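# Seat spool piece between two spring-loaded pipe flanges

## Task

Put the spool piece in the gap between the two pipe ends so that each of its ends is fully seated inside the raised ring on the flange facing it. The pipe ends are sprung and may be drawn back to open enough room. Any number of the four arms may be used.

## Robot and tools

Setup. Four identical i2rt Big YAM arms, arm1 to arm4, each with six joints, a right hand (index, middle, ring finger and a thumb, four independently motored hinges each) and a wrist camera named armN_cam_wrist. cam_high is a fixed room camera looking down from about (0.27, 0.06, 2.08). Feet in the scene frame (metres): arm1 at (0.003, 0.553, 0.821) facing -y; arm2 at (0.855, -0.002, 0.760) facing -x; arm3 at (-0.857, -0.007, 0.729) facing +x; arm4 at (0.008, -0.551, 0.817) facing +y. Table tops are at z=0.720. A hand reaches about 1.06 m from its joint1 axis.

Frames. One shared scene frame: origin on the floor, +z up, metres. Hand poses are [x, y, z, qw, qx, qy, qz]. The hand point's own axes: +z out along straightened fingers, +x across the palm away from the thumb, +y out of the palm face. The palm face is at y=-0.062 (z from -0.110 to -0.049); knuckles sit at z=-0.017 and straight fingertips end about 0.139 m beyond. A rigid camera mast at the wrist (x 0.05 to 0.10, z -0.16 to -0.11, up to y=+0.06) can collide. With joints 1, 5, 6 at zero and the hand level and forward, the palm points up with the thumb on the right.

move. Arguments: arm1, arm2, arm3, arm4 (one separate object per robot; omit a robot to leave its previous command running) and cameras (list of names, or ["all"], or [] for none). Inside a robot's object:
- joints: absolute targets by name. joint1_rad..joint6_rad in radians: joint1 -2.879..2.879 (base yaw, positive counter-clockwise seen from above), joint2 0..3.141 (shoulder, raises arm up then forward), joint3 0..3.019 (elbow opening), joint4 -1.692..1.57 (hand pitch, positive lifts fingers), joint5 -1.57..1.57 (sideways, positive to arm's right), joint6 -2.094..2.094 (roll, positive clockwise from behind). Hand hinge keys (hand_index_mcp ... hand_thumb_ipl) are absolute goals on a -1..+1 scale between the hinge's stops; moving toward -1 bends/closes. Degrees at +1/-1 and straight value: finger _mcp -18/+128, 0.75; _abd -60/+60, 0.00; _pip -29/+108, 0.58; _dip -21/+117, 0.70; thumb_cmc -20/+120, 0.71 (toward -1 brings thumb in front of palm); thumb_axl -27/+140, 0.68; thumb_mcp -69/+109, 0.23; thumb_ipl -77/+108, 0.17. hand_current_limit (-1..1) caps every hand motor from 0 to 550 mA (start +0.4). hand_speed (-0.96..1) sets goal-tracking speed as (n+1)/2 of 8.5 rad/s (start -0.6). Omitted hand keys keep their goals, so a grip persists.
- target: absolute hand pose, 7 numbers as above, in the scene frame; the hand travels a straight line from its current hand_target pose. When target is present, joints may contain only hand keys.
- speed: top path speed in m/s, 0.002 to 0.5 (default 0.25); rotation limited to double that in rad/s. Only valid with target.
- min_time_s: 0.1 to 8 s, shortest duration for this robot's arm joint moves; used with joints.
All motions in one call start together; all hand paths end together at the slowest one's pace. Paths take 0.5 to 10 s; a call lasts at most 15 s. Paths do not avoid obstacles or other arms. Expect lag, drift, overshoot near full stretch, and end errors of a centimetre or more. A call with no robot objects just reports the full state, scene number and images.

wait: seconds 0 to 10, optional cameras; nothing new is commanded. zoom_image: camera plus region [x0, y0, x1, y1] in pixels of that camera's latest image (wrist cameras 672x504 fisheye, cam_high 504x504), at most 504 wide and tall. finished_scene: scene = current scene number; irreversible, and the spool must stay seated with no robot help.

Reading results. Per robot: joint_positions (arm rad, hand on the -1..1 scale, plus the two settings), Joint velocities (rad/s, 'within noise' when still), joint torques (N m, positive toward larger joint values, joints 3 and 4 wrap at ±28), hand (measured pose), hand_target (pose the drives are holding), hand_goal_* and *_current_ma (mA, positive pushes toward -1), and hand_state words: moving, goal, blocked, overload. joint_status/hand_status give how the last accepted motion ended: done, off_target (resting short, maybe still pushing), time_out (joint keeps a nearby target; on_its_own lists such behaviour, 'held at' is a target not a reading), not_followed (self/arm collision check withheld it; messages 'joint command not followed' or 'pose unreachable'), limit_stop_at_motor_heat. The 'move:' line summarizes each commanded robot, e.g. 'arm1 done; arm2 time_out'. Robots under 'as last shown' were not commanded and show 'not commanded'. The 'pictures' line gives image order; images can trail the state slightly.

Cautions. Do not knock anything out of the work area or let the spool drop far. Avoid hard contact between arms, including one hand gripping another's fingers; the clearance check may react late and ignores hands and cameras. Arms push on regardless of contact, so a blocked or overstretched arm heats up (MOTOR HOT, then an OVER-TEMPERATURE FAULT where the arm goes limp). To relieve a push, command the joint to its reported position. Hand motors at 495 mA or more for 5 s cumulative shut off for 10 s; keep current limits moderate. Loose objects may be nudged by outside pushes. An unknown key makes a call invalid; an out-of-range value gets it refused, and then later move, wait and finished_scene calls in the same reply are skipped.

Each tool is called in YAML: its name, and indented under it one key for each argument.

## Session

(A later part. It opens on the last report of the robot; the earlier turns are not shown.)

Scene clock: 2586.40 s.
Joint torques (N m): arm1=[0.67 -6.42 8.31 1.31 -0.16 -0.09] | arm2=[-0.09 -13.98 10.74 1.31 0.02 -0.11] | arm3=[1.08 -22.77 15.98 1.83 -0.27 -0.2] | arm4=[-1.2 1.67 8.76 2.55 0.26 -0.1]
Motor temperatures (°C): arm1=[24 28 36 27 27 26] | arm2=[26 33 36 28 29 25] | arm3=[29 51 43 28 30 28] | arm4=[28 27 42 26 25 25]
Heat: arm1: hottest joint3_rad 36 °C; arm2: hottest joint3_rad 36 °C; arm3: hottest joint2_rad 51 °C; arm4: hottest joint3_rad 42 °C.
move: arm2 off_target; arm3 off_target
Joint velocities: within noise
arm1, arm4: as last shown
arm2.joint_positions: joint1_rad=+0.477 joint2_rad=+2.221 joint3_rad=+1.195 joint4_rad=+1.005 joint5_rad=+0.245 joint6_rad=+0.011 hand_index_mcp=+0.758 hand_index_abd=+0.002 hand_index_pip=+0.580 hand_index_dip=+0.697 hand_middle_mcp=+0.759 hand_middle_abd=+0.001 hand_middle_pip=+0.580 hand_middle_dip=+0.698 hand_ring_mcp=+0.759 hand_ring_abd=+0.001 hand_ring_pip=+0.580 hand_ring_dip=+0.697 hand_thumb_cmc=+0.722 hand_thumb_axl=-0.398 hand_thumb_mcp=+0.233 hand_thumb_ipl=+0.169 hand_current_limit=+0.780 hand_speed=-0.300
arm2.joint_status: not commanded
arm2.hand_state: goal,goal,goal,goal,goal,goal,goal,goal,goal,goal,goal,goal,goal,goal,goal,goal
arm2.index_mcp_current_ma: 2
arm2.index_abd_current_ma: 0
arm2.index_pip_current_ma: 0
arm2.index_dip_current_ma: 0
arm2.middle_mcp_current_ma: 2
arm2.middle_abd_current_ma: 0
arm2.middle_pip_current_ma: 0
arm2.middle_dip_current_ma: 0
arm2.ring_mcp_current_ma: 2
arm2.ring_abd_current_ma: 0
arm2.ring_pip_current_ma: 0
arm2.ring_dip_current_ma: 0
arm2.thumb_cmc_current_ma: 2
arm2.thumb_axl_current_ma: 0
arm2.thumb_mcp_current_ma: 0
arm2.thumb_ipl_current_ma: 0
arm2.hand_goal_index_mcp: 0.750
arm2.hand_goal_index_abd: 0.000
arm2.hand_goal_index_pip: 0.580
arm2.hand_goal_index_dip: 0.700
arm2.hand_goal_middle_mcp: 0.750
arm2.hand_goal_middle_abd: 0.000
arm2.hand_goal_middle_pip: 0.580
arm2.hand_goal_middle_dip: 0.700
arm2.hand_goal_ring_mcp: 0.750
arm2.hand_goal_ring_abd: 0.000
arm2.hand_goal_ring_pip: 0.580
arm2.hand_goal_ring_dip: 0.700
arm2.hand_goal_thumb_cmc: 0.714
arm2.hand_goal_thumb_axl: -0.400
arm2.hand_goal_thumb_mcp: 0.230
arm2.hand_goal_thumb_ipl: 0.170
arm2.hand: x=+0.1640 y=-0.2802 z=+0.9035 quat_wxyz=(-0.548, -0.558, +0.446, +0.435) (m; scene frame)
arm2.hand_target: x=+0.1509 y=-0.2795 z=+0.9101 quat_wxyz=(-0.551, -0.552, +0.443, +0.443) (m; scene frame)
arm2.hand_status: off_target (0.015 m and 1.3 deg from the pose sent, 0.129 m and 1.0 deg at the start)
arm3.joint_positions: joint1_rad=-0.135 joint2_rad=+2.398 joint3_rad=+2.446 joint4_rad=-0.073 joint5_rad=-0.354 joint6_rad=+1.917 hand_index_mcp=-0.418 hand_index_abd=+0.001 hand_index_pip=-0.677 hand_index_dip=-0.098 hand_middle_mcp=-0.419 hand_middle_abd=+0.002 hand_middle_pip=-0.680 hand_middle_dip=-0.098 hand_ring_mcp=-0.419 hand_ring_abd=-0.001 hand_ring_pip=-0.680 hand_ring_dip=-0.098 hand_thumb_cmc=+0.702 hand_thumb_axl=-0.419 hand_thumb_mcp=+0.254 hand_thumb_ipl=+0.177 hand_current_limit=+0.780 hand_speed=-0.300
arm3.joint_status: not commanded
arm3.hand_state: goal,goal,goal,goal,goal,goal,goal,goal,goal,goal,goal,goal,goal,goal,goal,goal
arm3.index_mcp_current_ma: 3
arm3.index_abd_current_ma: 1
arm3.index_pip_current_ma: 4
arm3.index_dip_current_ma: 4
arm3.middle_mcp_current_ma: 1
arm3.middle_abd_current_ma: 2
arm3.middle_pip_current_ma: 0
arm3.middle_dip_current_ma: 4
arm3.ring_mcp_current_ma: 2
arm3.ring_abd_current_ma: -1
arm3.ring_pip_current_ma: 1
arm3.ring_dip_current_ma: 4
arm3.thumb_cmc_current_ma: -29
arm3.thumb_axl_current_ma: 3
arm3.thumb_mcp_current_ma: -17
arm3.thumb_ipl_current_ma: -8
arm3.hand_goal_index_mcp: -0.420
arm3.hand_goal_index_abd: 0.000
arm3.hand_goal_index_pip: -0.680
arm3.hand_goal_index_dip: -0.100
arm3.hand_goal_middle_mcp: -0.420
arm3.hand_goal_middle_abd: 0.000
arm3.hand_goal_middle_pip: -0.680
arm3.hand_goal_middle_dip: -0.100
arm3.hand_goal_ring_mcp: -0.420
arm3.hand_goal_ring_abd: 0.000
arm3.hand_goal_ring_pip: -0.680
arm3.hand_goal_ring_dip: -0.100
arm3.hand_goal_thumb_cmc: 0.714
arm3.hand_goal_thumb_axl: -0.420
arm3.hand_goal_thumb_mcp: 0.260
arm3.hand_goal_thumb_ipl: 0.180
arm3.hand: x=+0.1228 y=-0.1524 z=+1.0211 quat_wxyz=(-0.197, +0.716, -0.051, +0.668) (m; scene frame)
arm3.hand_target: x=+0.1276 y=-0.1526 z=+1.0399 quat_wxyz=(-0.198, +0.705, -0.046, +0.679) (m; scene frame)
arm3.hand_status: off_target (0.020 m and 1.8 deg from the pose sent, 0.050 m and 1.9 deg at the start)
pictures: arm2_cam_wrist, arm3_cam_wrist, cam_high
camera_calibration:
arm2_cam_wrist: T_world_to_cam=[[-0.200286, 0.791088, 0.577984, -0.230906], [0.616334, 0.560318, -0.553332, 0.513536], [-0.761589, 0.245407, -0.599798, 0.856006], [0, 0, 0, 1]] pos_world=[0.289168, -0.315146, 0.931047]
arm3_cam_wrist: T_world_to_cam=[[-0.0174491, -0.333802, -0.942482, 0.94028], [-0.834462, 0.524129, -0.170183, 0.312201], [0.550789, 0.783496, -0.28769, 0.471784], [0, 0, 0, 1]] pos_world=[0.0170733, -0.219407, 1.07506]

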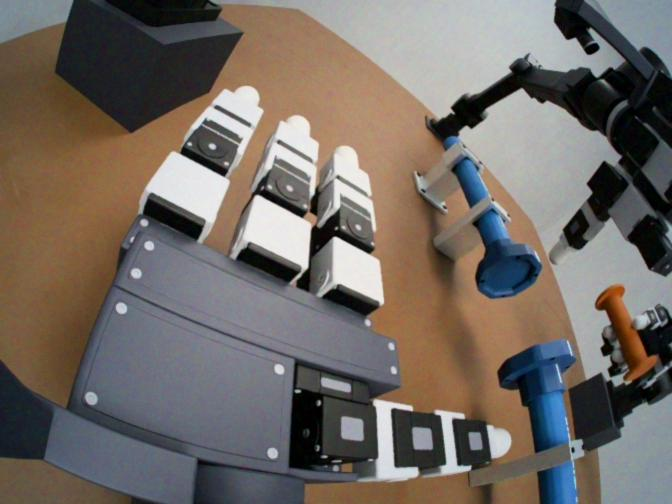

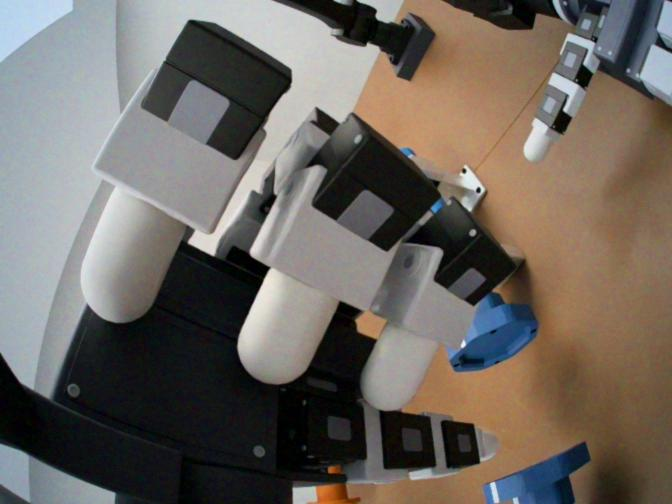

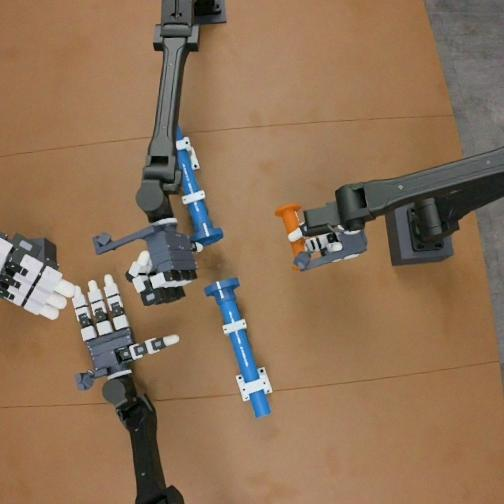

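move:
  cameras: ["cam_high","arm2_cam_wrist","arm3_cam_wrist","arm1_cam_wrist"]

zoom_image:
  camera: "cam_high"
  region: [120, 190, 340, 380]

Scene clock: 2629.73 s.
Joint torques (N m): arm1=[0.67 -6.42 8.31 1.31 -0.16 -0.09] | arm2=[-0.62 -14.15 10.69 1.46 0.02 -0.12] | arm3=[0.85 -22.42 15.88 1.78 -0.27 -0.19] | arm4=[-1.38 1.96 8.73 2.41 0.23 -0.11]
Motor temperatures (°C): arm1=[24 28 36 27 27 26] | arm2=[26 34 37 28 28 25] | arm3=[29 46 49 28 29 28] | arm4=[28 27 42 26 25 25]
Heat: arm1: hottest joint3_rad 36 °C; arm2: hottest joint3_rad 37 °C; arm3: hottest joint3_rad 49 °C; arm4: hottest joint3_rad 42 °C.
Joint velocities: within noise
arm1.joint_positions: joint1_rad=+0.089 joint2_rad=+1.138 joint3_rad=+0.702 joint4_rad=-1.284 joint5_rad=+0.023 joint6_rad=-0.143 hand_index_mcp=-0.072 hand_index_abd=+0.000 hand_index_pip=-0.120 hand_index_dip=+1.000 hand_middle_mcp=-0.079 hand_middle_abd=+0.000 hand_middle_pip=-0.115 hand_middle_dip=+1.000 hand_ring_mcp=-0.909 hand_ring_abd=+0.030 hand_ring_pip=-0.131 hand_ring_dip=+0.265 hand_thumb_cmc=-0.656 hand_thumb_axl=+0.678 hand_thumb_mcp=-0.027 hand_thumb_ipl=+0.186 hand_current_limit=+0.750 hand_speed=-0.300
arm1.joint_status: not commanded
arm1.hand_state: blocked,goal,blocked,goal,blocked,goal,blocked,goal,blocked,blocked,goal,goal,goal,goal,blocked,goal
arm1.index_mcp_current_ma: 299
arm1.index_abd_current_ma: 1
arm1.index_pip_current_ma: 112
arm1.index_dip_current_ma: 0
arm1.middle_mcp_current_ma: 265
arm1.middle_abd_current_ma: 0
arm1.middle_pip_current_ma: 131
arm1.middle_dip_current_ma: 0
arm1.ring_mcp_current_ma: 312
arm1.ring_abd_current_ma: 94
arm1.ring_pip_current_ma: 68
arm1.ring_dip_current_ma: 15
arm1.thumb_cmc_current_ma: 12
arm1.thumb_axl_current_ma: -1
arm1.thumb_mcp_current_ma: 481
arm1.thumb_ipl_current_ma: 89
arm1.hand_goal_index_mcp: -0.140
arm1.hand_goal_index_abd: 0.000
arm1.hand_goal_index_pip: -0.150
arm1.hand_goal_index_dip: 1.000
arm1.hand_goal_middle_mcp: -0.140
arm1.hand_goal_middle_abd: 0.000
arm1.hand_goal_middle_pip: -0.150
arm1.hand_goal_middle_dip: 1.000
arm1.hand_goal_ring_mcp: -0.980
arm1.hand_goal_ring_abd: 0.000
arm1.hand_goal_ring_pip: -0.150
arm1.hand_goal_ring_dip: 0.260
arm1.hand_goal_thumb_cmc: -0.660
arm1.hand_goal_thumb_axl: 0.678
arm1.hand_goal_thumb_mcp: -0.150
arm1.hand_goal_thumb_ipl: 0.168
arm1.hand: x=+0.0112 y=+0.2320 z=+0.9050 quat_wxyz=(-0.074, +0.991, +0.110, -0.005) (m; scene frame)
arm1.hand_target: x=+0.0099 y=+0.2205 z=+0.9202 quat_wxyz=(-0.044, +0.993, +0.109, -0.005) (m; scene frame)
arm1.hand_status: not commanded
arm2.joint_positions: joint1_rad=+0.477 joint2_rad=+2.221 joint3_rad=+1.195 joint4_rad=+1.005 joint5_rad=+0.245 joint6_rad=+0.011 hand_index_mcp=+0.758 hand_index_abd=+0.002 hand_index_pip=+0.580 hand_index_dip=+0.697 hand_middle_mcp=+0.759 hand_middle_abd=+0.001 hand_middle_pip=+0.580 hand_middle_dip=+0.698 hand_ring_mcp=+0.759 hand_ring_abd=+0.001 hand_ring_pip=+0.580 hand_ring_dip=+0.697 hand_thumb_cmc=+0.722 hand_thumb_axl=-0.398 hand_thumb_mcp=+0.233 hand_thumb_ipl=+0.169 hand_current_limit=+0.780 hand_speed=-0.300
arm2.joint_status: not commanded
arm2.hand_state: goal,goal,goal,goal,goal,goal,goal,goal,goal,goal,goal,goal,goal,goal,goal,goal
arm2.index_mcp_current_ma: 2
arm2.index_abd_current_ma: 0
arm2.index_pip_current_ma: 0
arm2.index_dip_current_ma: 0
arm2.middle_mcp_current_ma: 2
arm2.middle_abd_current_ma: 0
arm2.middle_pip_current_ma: 0
arm2.middle_dip_current_ma: 0
arm2.ring_mcp_current_ma: 2
arm2.ring_abd_current_ma: 0
arm2.ring_pip_current_ma: 0
arm2.ring_dip_current_ma: 0
arm2.thumb_cmc_current_ma: 2
arm2.thumb_axl_current_ma: 0
arm2.thumb_mcp_current_ma: 0
arm2.thumb_ipl_current_ma: 0
arm2.hand_goal_index_mcp: 0.750
arm2.hand_goal_index_abd: 0.000
arm2.hand_goal_index_pip: 0.580
arm2.hand_goal_index_dip: 0.700
arm2.hand_goal_middle_mcp: 0.750
arm2.hand_goal_middle_abd: 0.000
arm2.hand_goal_middle_pip: 0.580
arm2.hand_goal_middle_dip: 0.700
arm2.hand_goal_ring_mcp: 0.750
arm2.hand_goal_ring_abd: 0.000
arm2.hand_goal_ring_pip: 0.580
arm2.hand_goal_ring_dip: 0.700
arm2.hand_goal_thumb_cmc: 0.714
arm2.hand_goal_thumb_axl: -0.400
arm2.hand_goal_thumb_mcp: 0.230
arm2.hand_goal_thumb_ipl: 0.170
arm2.hand: x=+0.1640 y=-0.2802 z=+0.9035 quat_wxyz=(-0.548, -0.558, +0.446, +0.435) (m; scene frame)
arm2.hand_target: x=+0.1509 y=-0.2795 z=+0.9101 quat_wxyz=(-0.551, -0.552, +0.443, +0.443) (m; scene frame)
arm2.hand_status: off_target (0.015 m and 1.3 deg from the pose sent, 0.129 m and 1.0 deg at the start)
arm3.joint_positions: joint1_rad=-0.135 joint2_rad=+2.399 joint3_rad=+2.446 joint4_rad=-0.073 joint5_rad=-0.354 joint6_rad=+1.917 hand_index_mcp=-0.418 hand_index_abd=+0.001 hand_index_pip=-0.677 hand_index_dip=-0.098 hand_middle_mcp=-0.419 hand_middle_abd=+0.002 hand_middle_pip=-0.680 hand_middle_dip=-0.098 hand_ring_mcp=-0.419 hand_ring_abd=-0.001 hand_ring_pip=-0.680 hand_ring_dip=-0.098 hand_thumb_cmc=+0.702 hand_thumb_axl=-0.419 hand_thumb_mcp=+0.254 hand_thumb_ipl=+0.177 hand_current_limit=+0.780 hand_speed=-0.300
arm3.joint_status: not commanded
arm3.hand_state: goal,goal,goal,goal,goal,goal,goal,goal,goal,goal,goal,goal,goal,goal,goal,goal
arm3.index_mcp_current_ma: 3
arm3.index_abd_current_ma: 1
arm3.index_pip_current_ma: 4
arm3.index_dip_current_ma: 4
arm3.middle_mcp_current_ma: 1
arm3.middle_abd_current_ma: 2
arm3.middle_pip_current_ma: 0
arm3.middle_dip_current_ma: 4
arm3.ring_mcp_current_ma: 2
arm3.ring_abd_current_ma: -1
arm3.ring_pip_current_ma: 1
arm3.ring_dip_current_ma: 4
arm3.thumb_cmc_current_ma: -29
arm3.thumb_axl_current_ma: 3
arm3.thumb_mcp_current_ma: -17
arm3.thumb_ipl_current_ma: -8
arm3.hand_goal_index_mcp: -0.420
arm3.hand_goal_index_abd: 0.000
arm3.hand_goal_index_pip: -0.680
arm3.hand_goal_index_dip: -0.100
arm3.hand_goal_middle_mcp: -0.420
arm3.hand_goal_middle_abd: 0.000
arm3.hand_goal_middle_pip: -0.680
arm3.hand_goal_middle_dip: -0.100
arm3.hand_goal_ring_mcp: -0.420
arm3.hand_goal_ring_abd: 0.000
arm3.hand_goal_ring_pip: -0.680
arm3.hand_goal_ring_dip: -0.100
arm3.hand_goal_thumb_cmc: 0.714
arm3.hand_goal_thumb_axl: -0.420
arm3.hand_goal_thumb_mcp: 0.260
arm3.hand_goal_thumb_ipl: 0.180
arm3.hand: x=+0.1229 y=-0.1524 z=+1.0207 quat_wxyz=(-0.197, +0.716, -0.052, +0.668) (m; scene frame)
arm3.hand_target: x=+0.1277 y=-0.1526 z=+1.0397 quat_wxyz=(-0.198, +0.705, -0.046, +0.679) (m; scene frame)
arm3.hand_status: off_target (0.021 m and 1.8 deg from the pose sent, 0.050 m and 1.9 deg at the start)
arm4.joint_positions: joint1_rad=-0.465 joint2_rad=+0.615 joint3_rad=+1.366 joint4_rad=-1.199 joint5_rad=+0.099 joint6_rad=+1.070 hand_index_mcp=+0.756 hand_index_abd=+0.000 hand_index_pip=+0.577 hand_index_dip=+0.696 hand_middle_mcp=+0.756 hand_middle_abd=+0.000 hand_middle_pip=+0.577 hand_middle_dip=+0.696 hand_ring_mcp=+0.756 hand_ring_abd=+0.000 hand_ring_pip=+0.577 hand_ring_dip=+0.696 hand_thumb_cmc=+0.716 hand_thumb_axl=+0.677 hand_thumb_mcp=+0.226 hand_thumb_ipl=+0.168 hand_current_limit=+0.400 hand_speed=-0.600
arm4.joint_status: not commanded
arm4.hand_state: goal,goal,goal,goal,goal,goal,goal,goal,goal,goal,goal,goal,goal,goal,goal,goal
arm4.index_mcp_current_ma: 0
arm4.index_abd_current_ma: 0
arm4.index_pip_current_ma: 0
arm4.index_dip_current_ma: 0
arm4.middle_mcp_current_ma: 0
arm4.middle_abd_current_ma: 0
arm4.middle_pip_current_ma: 0
arm4.middle_dip_current_ma: 0
arm4.ring_mcp_current_ma: 0
arm4.ring_abd_current_ma: 0
arm4.ring_pip_current_ma: 0
arm4.ring_dip_current_ma: 0
arm4.thumb_cmc_current_ma: 0
arm4.thumb_axl_current_ma: 0
arm4.thumb_mcp_current_ma: 0
arm4.thumb_ipl_current_ma: 0
arm4.hand_goal_index_mcp: 0.754
arm4.hand_goal_index_abd: 0.000
arm4.hand_goal_index_pip: 0.576
arm4.hand_goal_index_dip: 0.696
arm4.hand_goal_middle_mcp: 0.754
arm4.hand_goal_middle_abd: 0.000
arm4.hand_goal_middle_pip: 0.576
arm4.hand_goal_middle_dip: 0.696
arm4.hand_goal_ring_mcp: 0.754
arm4.hand_goal_ring_abd: 0.000
arm4.hand_goal_ring_pip: 0.576
arm4.hand_goal_ring_dip: 0.696
arm4.hand_goal_thumb_cmc: 0.714
arm4.hand_goal_thumb_axl: 0.678
arm4.hand_goal_thumb_mcp: 0.226
arm4.hand_goal_thumb_ipl: 0.168
arm4.hand: x=+0.2036 y=-0.3639 z=+1.4001 quat_wxyz=(-0.114, +0.600, +0.595, +0.523) (m; scene frame)
arm4.hand_target: x=+0.2018 y=-0.3671 z=+1.4143 quat_wxyz=(-0.119, +0.594, +0.588, +0.536) (m; scene frame)
arm4.hand_status: not commanded
pictures: arm1_cam_wrist, arm2_cam_wrist, arm3_cam_wrist, cam_high
camera_calibration:
arm1_cam_wrist: T_world_to_cam=[[-0.618446, -0.773523, -0.138516, 0.345985], [-0.515141, 0.265957, 0.814799, -0.846082], [-0.593426, 0.575264, -0.562953, 0.5056], [0, 0, 0, 1]] pos_world=[0.0781578, 0.201795, 1.02194]
arm2_cam_wrist: T_world_to_cam=[[-0.200286, 0.791088, 0.577984, -0.230906], [0.616334, 0.560318, -0.553332, 0.513536], [-0.761589, 0.245407, -0.599798, 0.856006], [0, 0, 0, 1]] pos_world=[0.289168, -0.315146, 0.931047]
arm3_cam_wrist: T_world_to_cam=[[-0.0177179, -0.333703, -0.942512, 0.940058], [-0.834545, 0.524097, -0.169872, 0.311894], [0.550655, 0.783559, -0.287776, 0.47175], [0, 0, 0, 1]] pos_world=[0.0171737, -0.219407, 1.07476]

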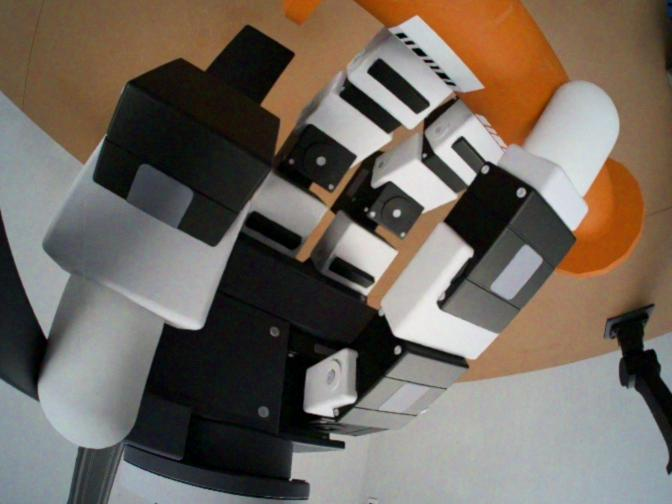

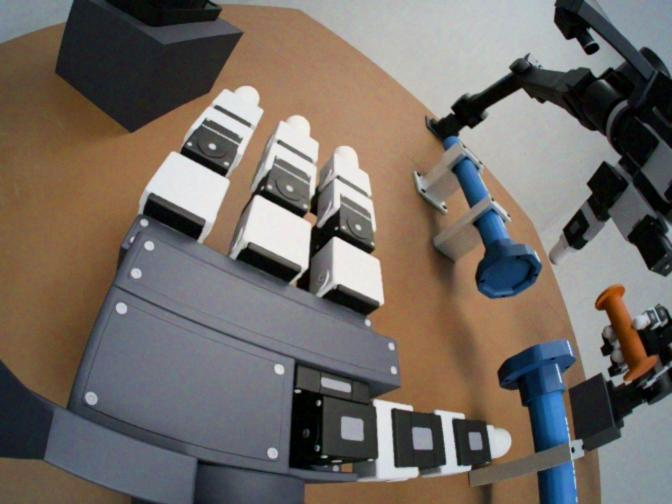

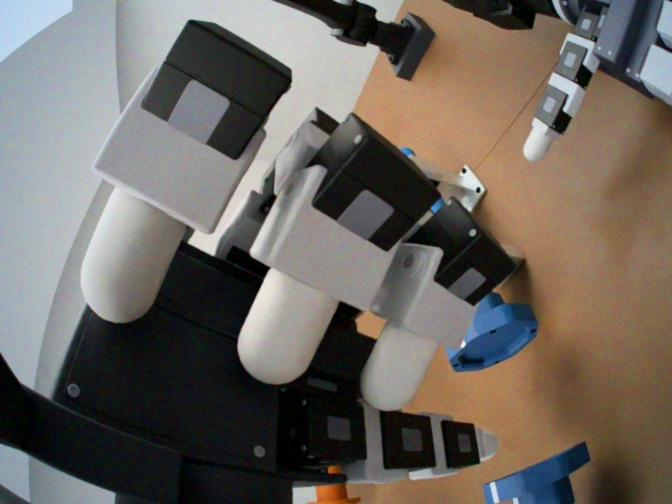

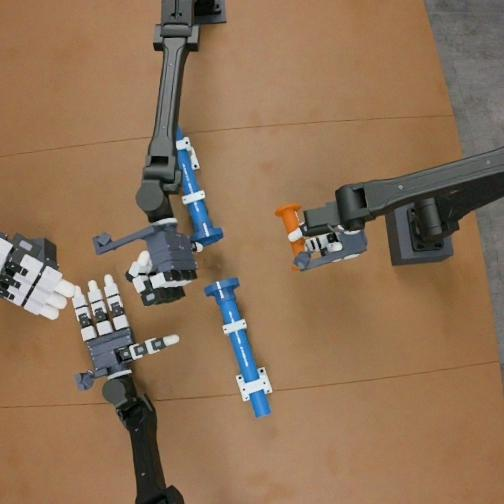

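Scaled by 2.291 from the camera's 504x504 image, which has a finer 720x720 frame.

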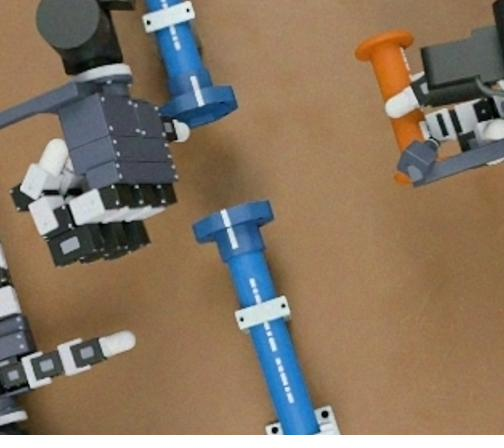

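move:
  arm2: {"target": [0.026, -0.2505, 0.903, -0.5515, -0.5515, 0.4426, 0.4426], "speed": 0.12}
  cameras: ["cam_high", "arm2_cam_wrist", "arm3_cam_wrist"]

zoom_image:
  camera: "cam_high"
  region: [120, 190, 300, 370]

Scene clock: 2663.37 s.
Joint torques (N m): arm1=[0.67 -6.42 8.32 1.31 -0.16 -0.09] | arm2=[-0.38 -16.44 12.98 1.42 0.04 -0.1] | arm3=[1.32 -22.53 15.87 1.78 -0.26 -0.19] | arm4=[-0.91 1.9 8.75 2.29 0.23 -0.06]
Motor temperatures (°C): arm1=[24 28 36 27 27 26] | arm2=[26 34 37 28 28 25] | arm3=[29 45 53 28 28 28] | arm4=[28 27 42 26 25 25]
Heat: arm1: hottest joint3_rad 36 °C; arm2: hottest joint3_rad 37 °C; arm3: hottest joint3_rad 53 °C; arm4: hottest joint3_rad 42 °C.
move: arm2 off_target
Joint velocities: within noise
arm1, arm3, arm4: as last shown
arm2.joint_positions: joint1_rad=+0.361 joint2_rad=+2.398 joint3_rad=+1.571 joint4_rad=+0.800 joint5_rad=+0.128 joint6_rad=+0.011 hand_index_mcp=+0.758 hand_index_abd=+0.002 hand_index_pip=+0.580 hand_index_dip=+0.697 hand_middle_mcp=+0.759 hand_middle_abd=+0.001 hand_middle_pip=+0.580 hand_middle_dip=+0.698 hand_ring_mcp=+0.759 hand_ring_abd=+0.001 hand_ring_pip=+0.580 hand_ring_dip=+0.697 hand_thumb_cmc=+0.722 hand_thumb_axl=-0.398 hand_thumb_mcp=+0.233 hand_thumb_ipl=+0.169 hand_current_limit=+0.780 hand_speed=-0.300
arm2.joint_status: not commanded
arm2.hand_state: goal,goal,goal,goal,goal,goal,goal,goal,goal,goal,goal,goal,goal,goal,goal,goal
arm2.index_mcp_current_ma: 2
arm2.index_abd_current_ma: 0
arm2.index_pip_current_ma: 0
arm2.index_dip_current_ma: 0
arm2.middle_mcp_current_ma: 2
arm2.middle_abd_current_ma: 0
arm2.middle_pip_current_ma: 0
arm2.middle_dip_current_ma: 0
arm2.ring_mcp_current_ma: 2
arm2.ring_abd_current_ma: 0
arm2.ring_pip_current_ma: 0
arm2.ring_dip_current_ma: 0
arm2.thumb_cmc_current_ma: 2
arm2.thumb_axl_current_ma: 0
arm2.thumb_mcp_current_ma: 0
arm2.thumb_ipl_current_ma: 0
arm2.hand_goal_index_mcp: 0.750
arm2.hand_goal_index_abd: 0.000
arm2.hand_goal_index_pip: 0.580
arm2.hand_goal_index_dip: 0.700
arm2.hand_goal_middle_mcp: 0.750
arm2.hand_goal_middle_abd: 0.000
arm2.hand_goal_middle_pip: 0.580
arm2.hand_goal_middle_dip: 0.700
arm2.hand_goal_ring_mcp: 0.750
arm2.hand_goal_ring_abd: 0.000
arm2.hand_goal_ring_pip: 0.580
arm2.hand_goal_ring_dip: 0.700
arm2.hand_goal_thumb_cmc: 0.714
arm2.hand_goal_thumb_axl: -0.400
arm2.hand_goal_thumb_mcp: 0.230
arm2.hand_goal_thumb_ipl: 0.170
arm2.hand: x=+0.0411 y=-0.2549 z=+0.8939 quat_wxyz=(-0.547, -0.560, +0.447, +0.433) (m; scene frame)
arm2.hand_target: x=+0.0276 y=-0.2499 z=+0.9031 quat_wxyz=(-0.551, -0.552, +0.443, +0.443) (m; scene frame)
arm2.hand_status: off_target (0.018 m and 1.6 deg from the pose sent, 0.141 m and 1.3 deg at the start)
pictures: arm2_cam_wrist, arm3_cam_wrist, cam_high
camera_calibration:
arm2_cam_wrist: T_world_to_cam=[[-0.204907, 0.790778, 0.576788, -0.268838], [0.618716, 0.561268, -0.549698, 0.566708], [-0.758422, 0.244231, -0.604275, 0.754057], [0, 0, 0, 1]] pos_world=[0.166175, -0.289648, 0.922238]
arm3_cam_wrist: T_world_to_cam=[[-0.0177179, -0.333703, -0.942512, 0.940058], [-0.834545, 0.524097, -0.169872, 0.311894], [0.550655, 0.783559, -0.287776, 0.47175], [0, 0, 0, 1]] pos_world=[0.0171737, -0.219407, 1.07476]

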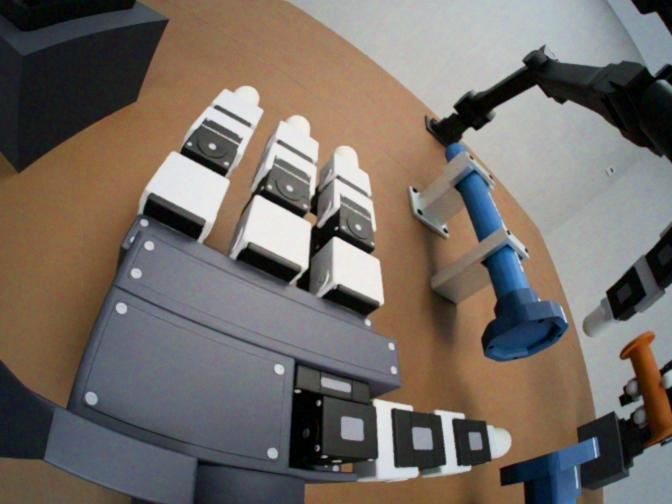

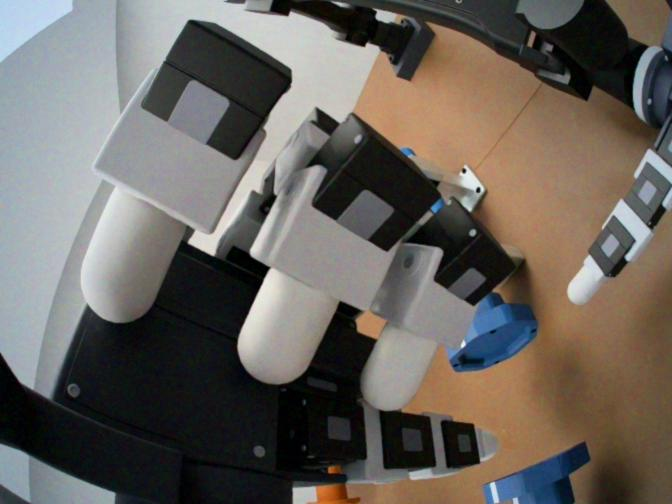

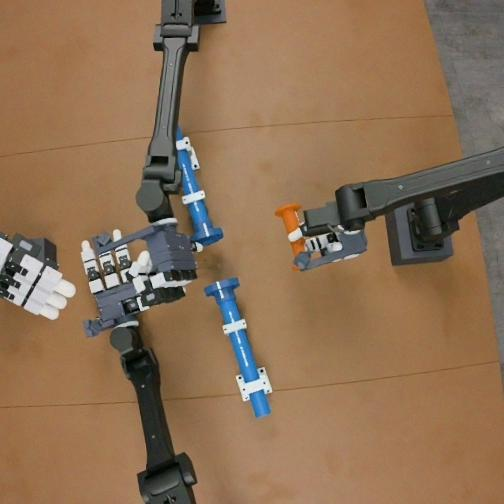

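Scaled by 2.800 from the camera's 504x504 image, which has a finer 720x720 frame.

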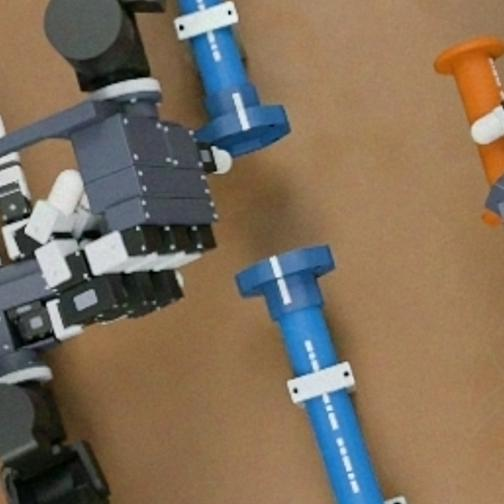

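move:
  arm2: {"target": [0.0102, -0.2179, 0.903, -0.5515, -0.5515, 0.4426, 0.4426], "speed": 0.1}
  cameras: ["arm2_cam_wrist", "arm3_cam_wrist"]

zoom_image:
  camera: "arm3_cam_wrist"
  region: [400, 200, 672, 504]

zoom_image:
  camera: "arm2_cam_wrist"
  region: [420, 250, 672, 504]

Scene clock: 2715.17 s.
Joint torques (N m): arm1=[0.67 -6.42 8.31 1.31 -0.16 -0.09] | arm2=[0.15 -17.03 13.01 1.4 0.05 -0.11] | arm3=[0.91 -22.65 15.92 1.77 -0.28 -0.19] | arm4=[-1.73 1.85 8.61 2.5 0.23 -0.14]
Motor temperatures (°C): arm1=[24 28 36 27 27 26] | arm2=[26 34 40 28 27 25] | arm3=[29 45 56 28 28 28] | arm4=[28 27 42 26 25 25]
Heat: arm1: hottest joint3_rad 36 °C; arm2: hottest joint3_rad 40 °C; arm3: hottest joint3_rad 56 °C; arm4: hottest joint3_rad 42 °C.
move: arm2 off_target
Joint velocities: within noise
arm1, arm3, arm4: as last shown
arm2.joint_positions: joint1_rad=+0.303 joint2_rad=+2.407 joint3_rad=+1.592 joint4_rad=+0.789 joint5_rad=+0.076 joint6_rad=+0.011 hand_index_mcp=+0.758 hand_index_abd=+0.002 hand_index_pip=+0.580 hand_index_dip=+0.697 hand_middle_mcp=+0.759 hand_middle_abd=+0.001 hand_middle_pip=+0.580 hand_middle_dip=+0.698 hand_ring_mcp=+0.759 hand_ring_abd=+0.001 hand_ring_pip=+0.580 hand_ring_dip=+0.697 hand_thumb_cmc=+0.722 hand_thumb_axl=-0.398 hand_thumb_mcp=+0.233 hand_thumb_ipl=+0.169 hand_current_limit=+0.780 hand_speed=-0.300
arm2.joint_status: not commanded
arm2.hand_state: goal,goal,goal,goal,goal,goal,goal,goal,goal,goal,goal,goal,goal,goal,goal,goal
arm2.index_mcp_current_ma: 2
arm2.index_abd_current_ma: 0
arm2.index_pip_current_ma: 0
arm2.index_dip_current_ma: 0
arm2.middle_mcp_current_ma: 2
arm2.middle_abd_current_ma: 0
arm2.middle_pip_current_ma: 0
arm2.middle_dip_current_ma: 0
arm2.ring_mcp_current_ma: 2
arm2.ring_abd_current_ma: 0
arm2.ring_pip_current_ma: 0
arm2.ring_dip_current_ma: 0
arm2.thumb_cmc_current_ma: 2
arm2.thumb_axl_current_ma: 0
arm2.thumb_mcp_current_ma: 0
arm2.thumb_ipl_current_ma: 0
arm2.hand_goal_index_mcp: 0.750
arm2.hand_goal_index_abd: 0.000
arm2.hand_goal_index_pip: 0.580
arm2.hand_goal_index_dip: 0.700
arm2.hand_goal_middle_mcp: 0.750
arm2.hand_goal_middle_abd: 0.000
arm2.hand_goal_middle_pip: 0.580
arm2.hand_goal_middle_dip: 0.700
arm2.hand_goal_ring_mcp: 0.750
arm2.hand_goal_ring_abd: 0.000
arm2.hand_goal_ring_pip: 0.580
arm2.hand_goal_ring_dip: 0.700
arm2.hand_goal_thumb_cmc: 0.714
arm2.hand_goal_thumb_axl: -0.400
arm2.hand_goal_thumb_mcp: 0.230
arm2.hand_goal_thumb_ipl: 0.170
arm2.hand: x=+0.0235 y=-0.2176 z=+0.8936 quat_wxyz=(-0.546, -0.558, +0.449, +0.434) (m; scene frame)
arm2.hand_target: x=+0.0117 y=-0.2175 z=+0.9032 quat_wxyz=(-0.551, -0.552, +0.443, +0.443) (m; scene frame)
arm2.hand_status: off_target (0.016 m and 1.6 deg from the pose sent, 0.049 m and 1.6 deg at the start)
pictures: arm2_cam_wrist, arm3_cam_wrist
camera_calibration:
arm2_cam_wrist: T_world_to_cam=[[-0.200573, 0.792711, 0.575656, -0.300449], [0.622614, 0.556813, -0.549829, 0.555543], [-0.756388, 0.248131, -0.605234, 0.732988], [0, 0, 0, 1]] pos_world=[0.148273, -0.253041, 0.922038]
arm3_cam_wrist: T_world_to_cam=[[-0.0177179, -0.333703, -0.942512, 0.940058], [-0.834545, 0.524097, -0.169872, 0.311894], [0.550655, 0.783559, -0.287776, 0.47175], [0, 0, 0, 1]] pos_world=[0.0171737, -0.219407, 1.07476]

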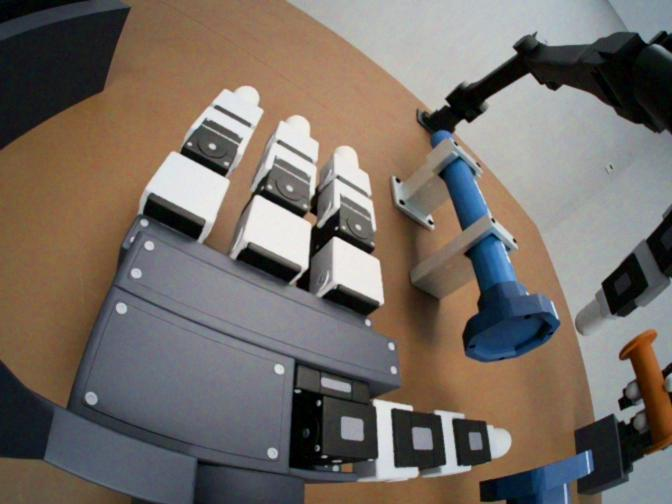

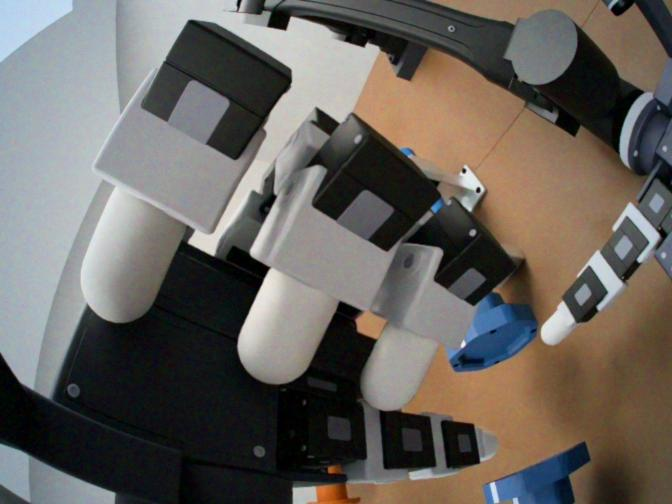

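Scaled by 1.658 from the camera's 672x504 image, which has a finer 960x720 frame.

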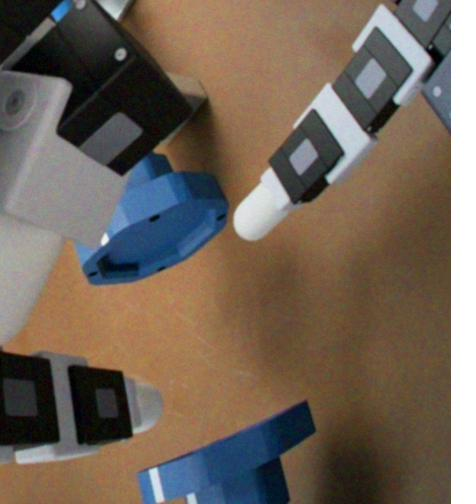

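Scaled by 1.984 from the camera's 672x504 image, which has a finer 960x720 frame.

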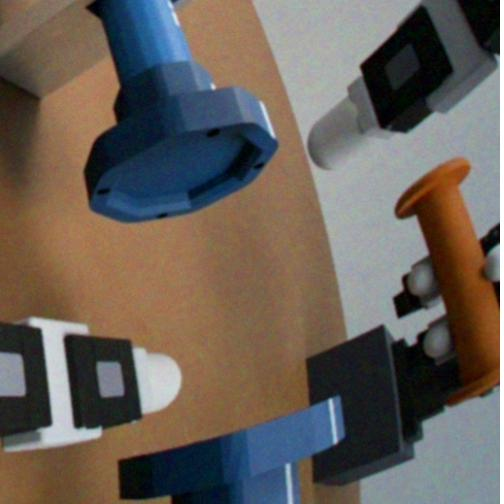

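move:
  arm2: {"target": [0.0105, -0.1986, 0.9035, -0.5515, -0.5515, 0.4426, 0.4426], "speed": 0.08}
  cameras: ["arm2_cam_wrist", "arm3_cam_wrist"]

zoom_image:
  camera: "arm3_cam_wrist"
  region: [420, 260, 620, 460]

zoom_image:
  camera: "arm2_cam_wrist"
  region: [440, 304, 640, 504]

Scene clock: 2782.77 s.
Joint torques (N m): arm1=[0.67 -6.42 8.32 1.31 -0.16 -0.09] | arm2=[-0.38 -17.26 11.22 1.8 0.05 -0.13] | arm3=[0.85 -22.36 15.92 1.78 -0.27 -0.2] | arm4=[-1.49 1.79 8.83 2.66 0.23 -0.15]
Motor temperatures (°C): arm1=[24 28 36 27 27 26] | arm2=[26 35 38 28 27 25] | arm3=[28 45 59 28 27 28] | arm4=[28 27 42 26 25 25]
Heat: arm1: hottest joint3_rad 36 °C; arm2: hottest joint3_rad 38 °C; arm3: hottest joint3_rad 59 °C; arm4: hottest joint3_rad 42 °C.
move: arm2 off_target
Joint velocities: within noise
arm1, arm3, arm4: as last shown
arm2.joint_positions: joint1_rad=+0.283 joint2_rad=+2.407 joint3_rad=+1.592 joint4_rad=+0.789 joint5_rad=+0.050 joint6_rad=+0.011 hand_index_mcp=+0.758 hand_index_abd=+0.002 hand_index_pip=+0.580 hand_index_dip=+0.697 hand_middle_mcp=+0.759 hand_middle_abd=+0.001 hand_middle_pip=+0.580 hand_middle_dip=+0.698 hand_ring_mcp=+0.759 hand_ring_abd=+0.001 hand_ring_pip=+0.580 hand_ring_dip=+0.697 hand_thumb_cmc=+0.722 hand_thumb_axl=-0.398 hand_thumb_mcp=+0.233 hand_thumb_ipl=+0.169 hand_current_limit=+0.780 hand_speed=-0.300
arm2.joint_status: not commanded
arm2.hand_state: goal,goal,goal,goal,goal,goal,goal,goal,goal,goal,goal,goal,goal,goal,goal,goal
arm2.index_mcp_current_ma: 2
arm2.index_abd_current_ma: 0
arm2.index_pip_current_ma: 0
arm2.index_dip_current_ma: 0
arm2.middle_mcp_current_ma: 2
arm2.middle_abd_current_ma: 0
arm2.middle_pip_current_ma: 0
arm2.middle_dip_current_ma: 0
arm2.ring_mcp_current_ma: 2
arm2.ring_abd_current_ma: 0
arm2.ring_pip_current_ma: 0
arm2.ring_dip_current_ma: 0
arm2.thumb_cmc_current_ma: 2
arm2.thumb_axl_current_ma: 0
arm2.thumb_mcp_current_ma: 0
arm2.thumb_ipl_current_ma: 0
arm2.hand_goal_index_mcp: 0.750
arm2.hand_goal_index_abd: 0.000
arm2.hand_goal_index_pip: 0.580
arm2.hand_goal_index_dip: 0.700
arm2.hand_goal_middle_mcp: 0.750
arm2.hand_goal_middle_abd: 0.000
arm2.hand_goal_middle_pip: 0.580
arm2.hand_goal_middle_dip: 0.700
arm2.hand_goal_ring_mcp: 0.750
arm2.hand_goal_ring_abd: 0.000
arm2.hand_goal_ring_pip: 0.580
arm2.hand_goal_ring_dip: 0.700
arm2.hand_goal_thumb_cmc: 0.714
arm2.hand_goal_thumb_axl: -0.400
arm2.hand_goal_thumb_mcp: 0.230
arm2.hand_goal_thumb_ipl: 0.170
arm2.hand: x=+0.0196 y=-0.2056 z=+0.8938 quat_wxyz=(-0.548, -0.559, +0.448, +0.432) (m; scene frame)
arm2.hand_target: x=+0.0113 y=-0.1984 z=+0.9038 quat_wxyz=(-0.551, -0.551, +0.443, +0.443) (m; scene frame)
arm2.hand_status: off_target (0.015 m and 1.6 deg from the pose sent, 0.025 m and 1.6 deg at the start)
pictures: arm2_cam_wrist, arm3_cam_wrist
camera_calibration:
arm2_cam_wrist: T_world_to_cam=[[-0.204922, 0.791973, 0.57514, -0.310498], [0.619332, 0.559934, -0.550366, 0.55249], [-0.757915, 0.243421, -0.605236, 0.726306], [0, 0, 0, 1]] pos_world=[0.144676, -0.24025, 0.922239]
arm3_cam_wrist: T_world_to_cam=[[-0.0177179, -0.333703, -0.942512, 0.940058], [-0.834545, 0.524097, -0.169872, 0.311894], [0.550655, 0.783559, -0.287776, 0.47175], [0, 0, 0, 1]] pos_world=[0.0171737, -0.219407, 1.07476]

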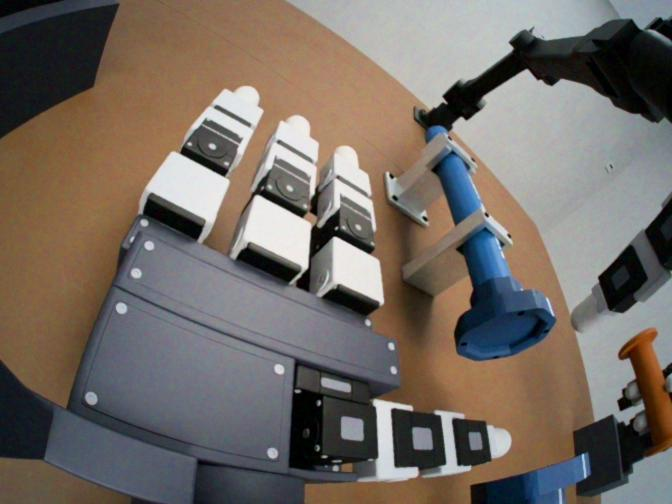

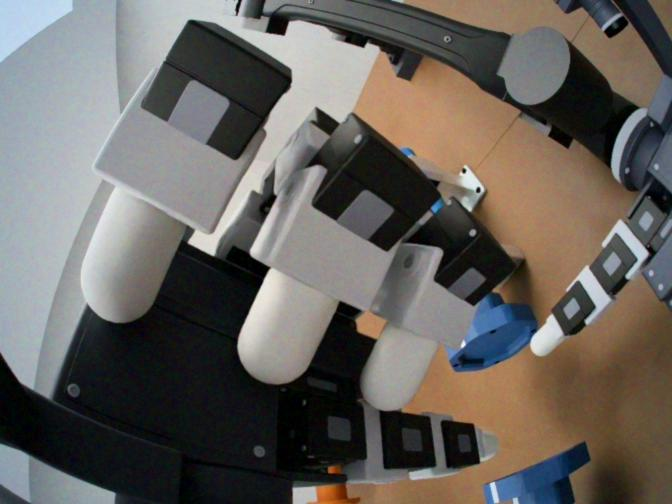

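Scaled by 2.520 from the camera's 672x504 image, which has a finer 960x720 frame.

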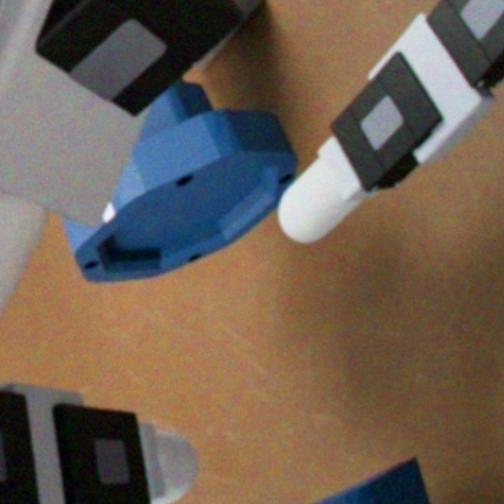

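Scaled by 2.520 from the camera's 672x504 image, which has a finer 960x720 frame.

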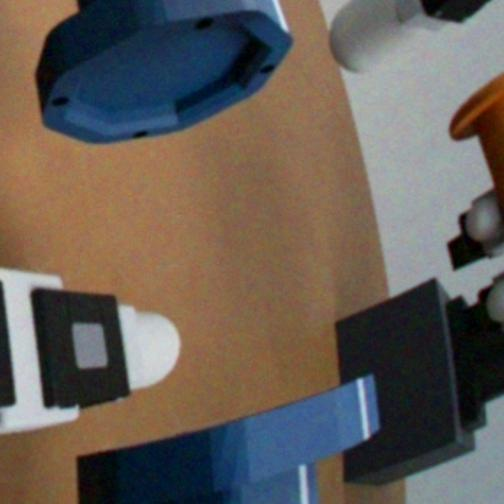

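zoom_image:
  camera: "arm2_cam_wrist"
  region: [460, 434, 620, 504]

zoom_image:
  camera: "cam_high"
  region: [185, 260, 265, 320]

Scaled by 3.150 from the camera's 672x504 image, which has a finer 960x720 frame.

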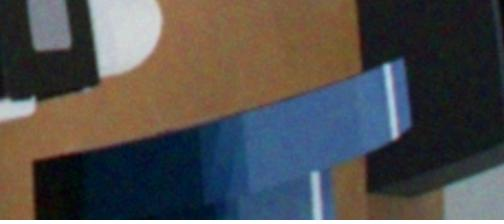

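This scene's latest camera images include none from cam_high. They are from: arm2_cam_wrist, arm3_cam_wrist. cam_high's image comes with the result of a call that names it in "cameras".

move:
  arm2: {"target": [0.0088, -0.1875, 0.9035, -0.5515, -0.5515, 0.4426, 0.4426], "speed": 0.08}
  cameras: ["arm2_cam_wrist", "arm3_cam_wrist"]

zoom_image:
  camera: "arm3_cam_wrist"
  region: [420, 260, 620, 460]

zoom_image:
  camera: "arm2_cam_wrist"
  region: [440, 304, 640, 504]

Scene clock: 2866.57 s.
Joint torques (N m): arm1=[0.67 -6.36 8.32 1.31 -0.16 -0.09] | arm2=[-0.62 -17.67 10.65 2 -0.01 -0.12] | arm3=[0.79 -22.3 15.9 1.74 -0.28 -0.19] | arm4=[-1.26 1.55 8.76 2.55 0.24 -0.06]
Motor temperatures (°C): arm1=[24 28 36 27 27 26] | arm2=[26 36 37 28 27 25] | arm3=[28 45 60 28 27 28] | arm4=[28 27 42 26 25 25]
Heat: arm1: hottest joint3_rad 36 °C; arm2: hottest joint3_rad 37 °C; arm3: hottest joint3_rad 60 °C; arm4: hottest joint3_rad 42 °C.
move: arm2 off_target
Joint velocities: within noise
arm1, arm3, arm4: as last shown
arm2.joint_positions: joint1_rad=+0.268 joint2_rad=+2.407 joint3_rad=+1.592 joint4_rad=+0.789 joint5_rad=+0.034 joint6_rad=+0.011 hand_index_mcp=+0.758 hand_index_abd=+0.002 hand_index_pip=+0.580 hand_index_dip=+0.697 hand_middle_mcp=+0.759 hand_middle_abd=+0.001 hand_middle_pip=+0.580 hand_middle_dip=+0.698 hand_ring_mcp=+0.759 hand_ring_abd=+0.001 hand_ring_pip=+0.580 hand_ring_dip=+0.697 hand_thumb_cmc=+0.722 hand_thumb_axl=-0.398 hand_thumb_mcp=+0.233 hand_thumb_ipl=+0.169 hand_current_limit=+0.780 hand_speed=-0.300
arm2.joint_status: not commanded
arm2.hand_state: goal,goal,goal,goal,goal,goal,goal,goal,goal,goal,goal,goal,goal,goal,goal,goal
arm2.index_mcp_current_ma: 2
arm2.index_abd_current_ma: 0
arm2.index_pip_current_ma: 0
arm2.index_dip_current_ma: 0
arm2.middle_mcp_current_ma: 2
arm2.middle_abd_current_ma: 0
arm2.middle_pip_current_ma: 0
arm2.middle_dip_current_ma: 0
arm2.ring_mcp_current_ma: 2
arm2.ring_abd_current_ma: 0
arm2.ring_pip_current_ma: 0
arm2.ring_dip_current_ma: 0
arm2.thumb_cmc_current_ma: 2
arm2.thumb_axl_current_ma: 0
arm2.thumb_mcp_current_ma: 0
arm2.thumb_ipl_current_ma: 0
arm2.hand_goal_index_mcp: 0.750
arm2.hand_goal_index_abd: 0.000
arm2.hand_goal_index_pip: 0.580
arm2.hand_goal_index_dip: 0.700
arm2.hand_goal_middle_mcp: 0.750
arm2.hand_goal_middle_abd: 0.000
arm2.hand_goal_middle_pip: 0.580
arm2.hand_goal_middle_dip: 0.700
arm2.hand_goal_ring_mcp: 0.750
arm2.hand_goal_ring_abd: 0.000
arm2.hand_goal_ring_pip: 0.580
arm2.hand_goal_ring_dip: 0.700
arm2.hand_goal_thumb_cmc: 0.714
arm2.hand_goal_thumb_axl: -0.400
arm2.hand_goal_thumb_mcp: 0.230
arm2.hand_goal_thumb_ipl: 0.170
arm2.hand: x=+0.0169 y=-0.1960 z=+0.8938 quat_wxyz=(-0.548, -0.559, +0.448, +0.432) (m; scene frame)
arm2.hand_target: x=+0.0095 y=-0.1872 z=+0.9037 quat_wxyz=(-0.551, -0.551, +0.443, +0.443) (m; scene frame)
arm2.hand_status: off_target (0.015 m and 1.7 deg from the pose sent, 0.023 m and 1.7 deg at the start)
pictures: arm2_cam_wrist, arm3_cam_wrist
camera_calibration:
arm2_cam_wrist: T_world_to_cam=[[-0.206211, 0.79189, 0.574793, -0.318304], [0.618553, 0.560657, -0.550506, 0.549193], [-0.758202, 0.24202, -0.605439, 0.721866], [0, 0, 0, 1]] pos_world=[0.141977, -0.230552, 0.922339]
arm3_cam_wrist: T_world_to_cam=[[-0.0177179, -0.333703, -0.942512, 0.940058], [-0.834545, 0.524097, -0.169872, 0.311894], [0.550655, 0.783559, -0.287776, 0.47175], [0, 0, 0, 1]] pos_world=[0.0171737, -0.219407, 1.07476]

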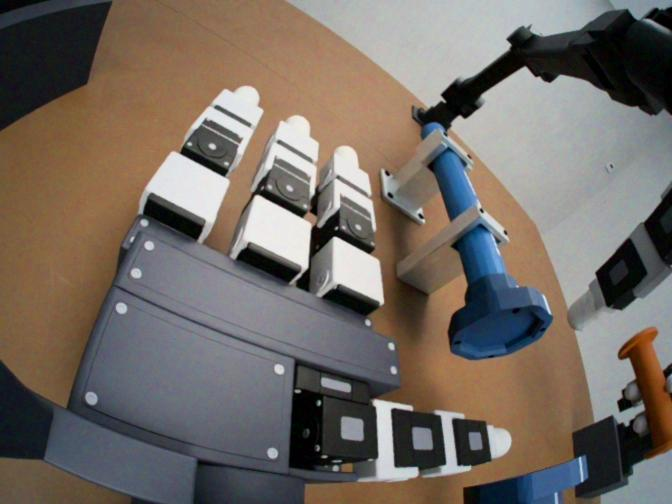

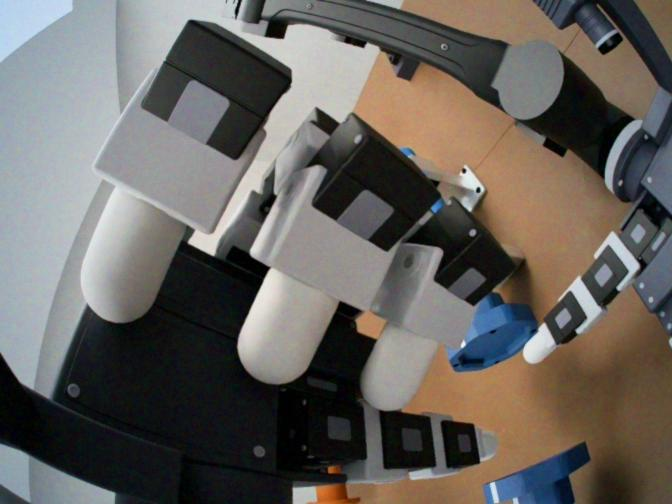

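Scaled by 2.520 from the camera's 672x504 image, which has a finer 960x720 frame.

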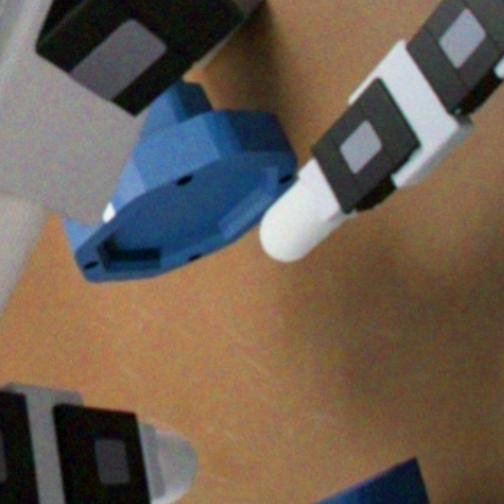

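Scaled by 2.520 from the camera's 672x504 image, which has a finer 960x720 frame.

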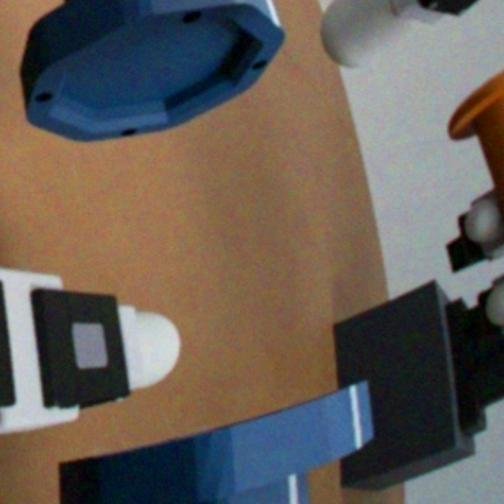

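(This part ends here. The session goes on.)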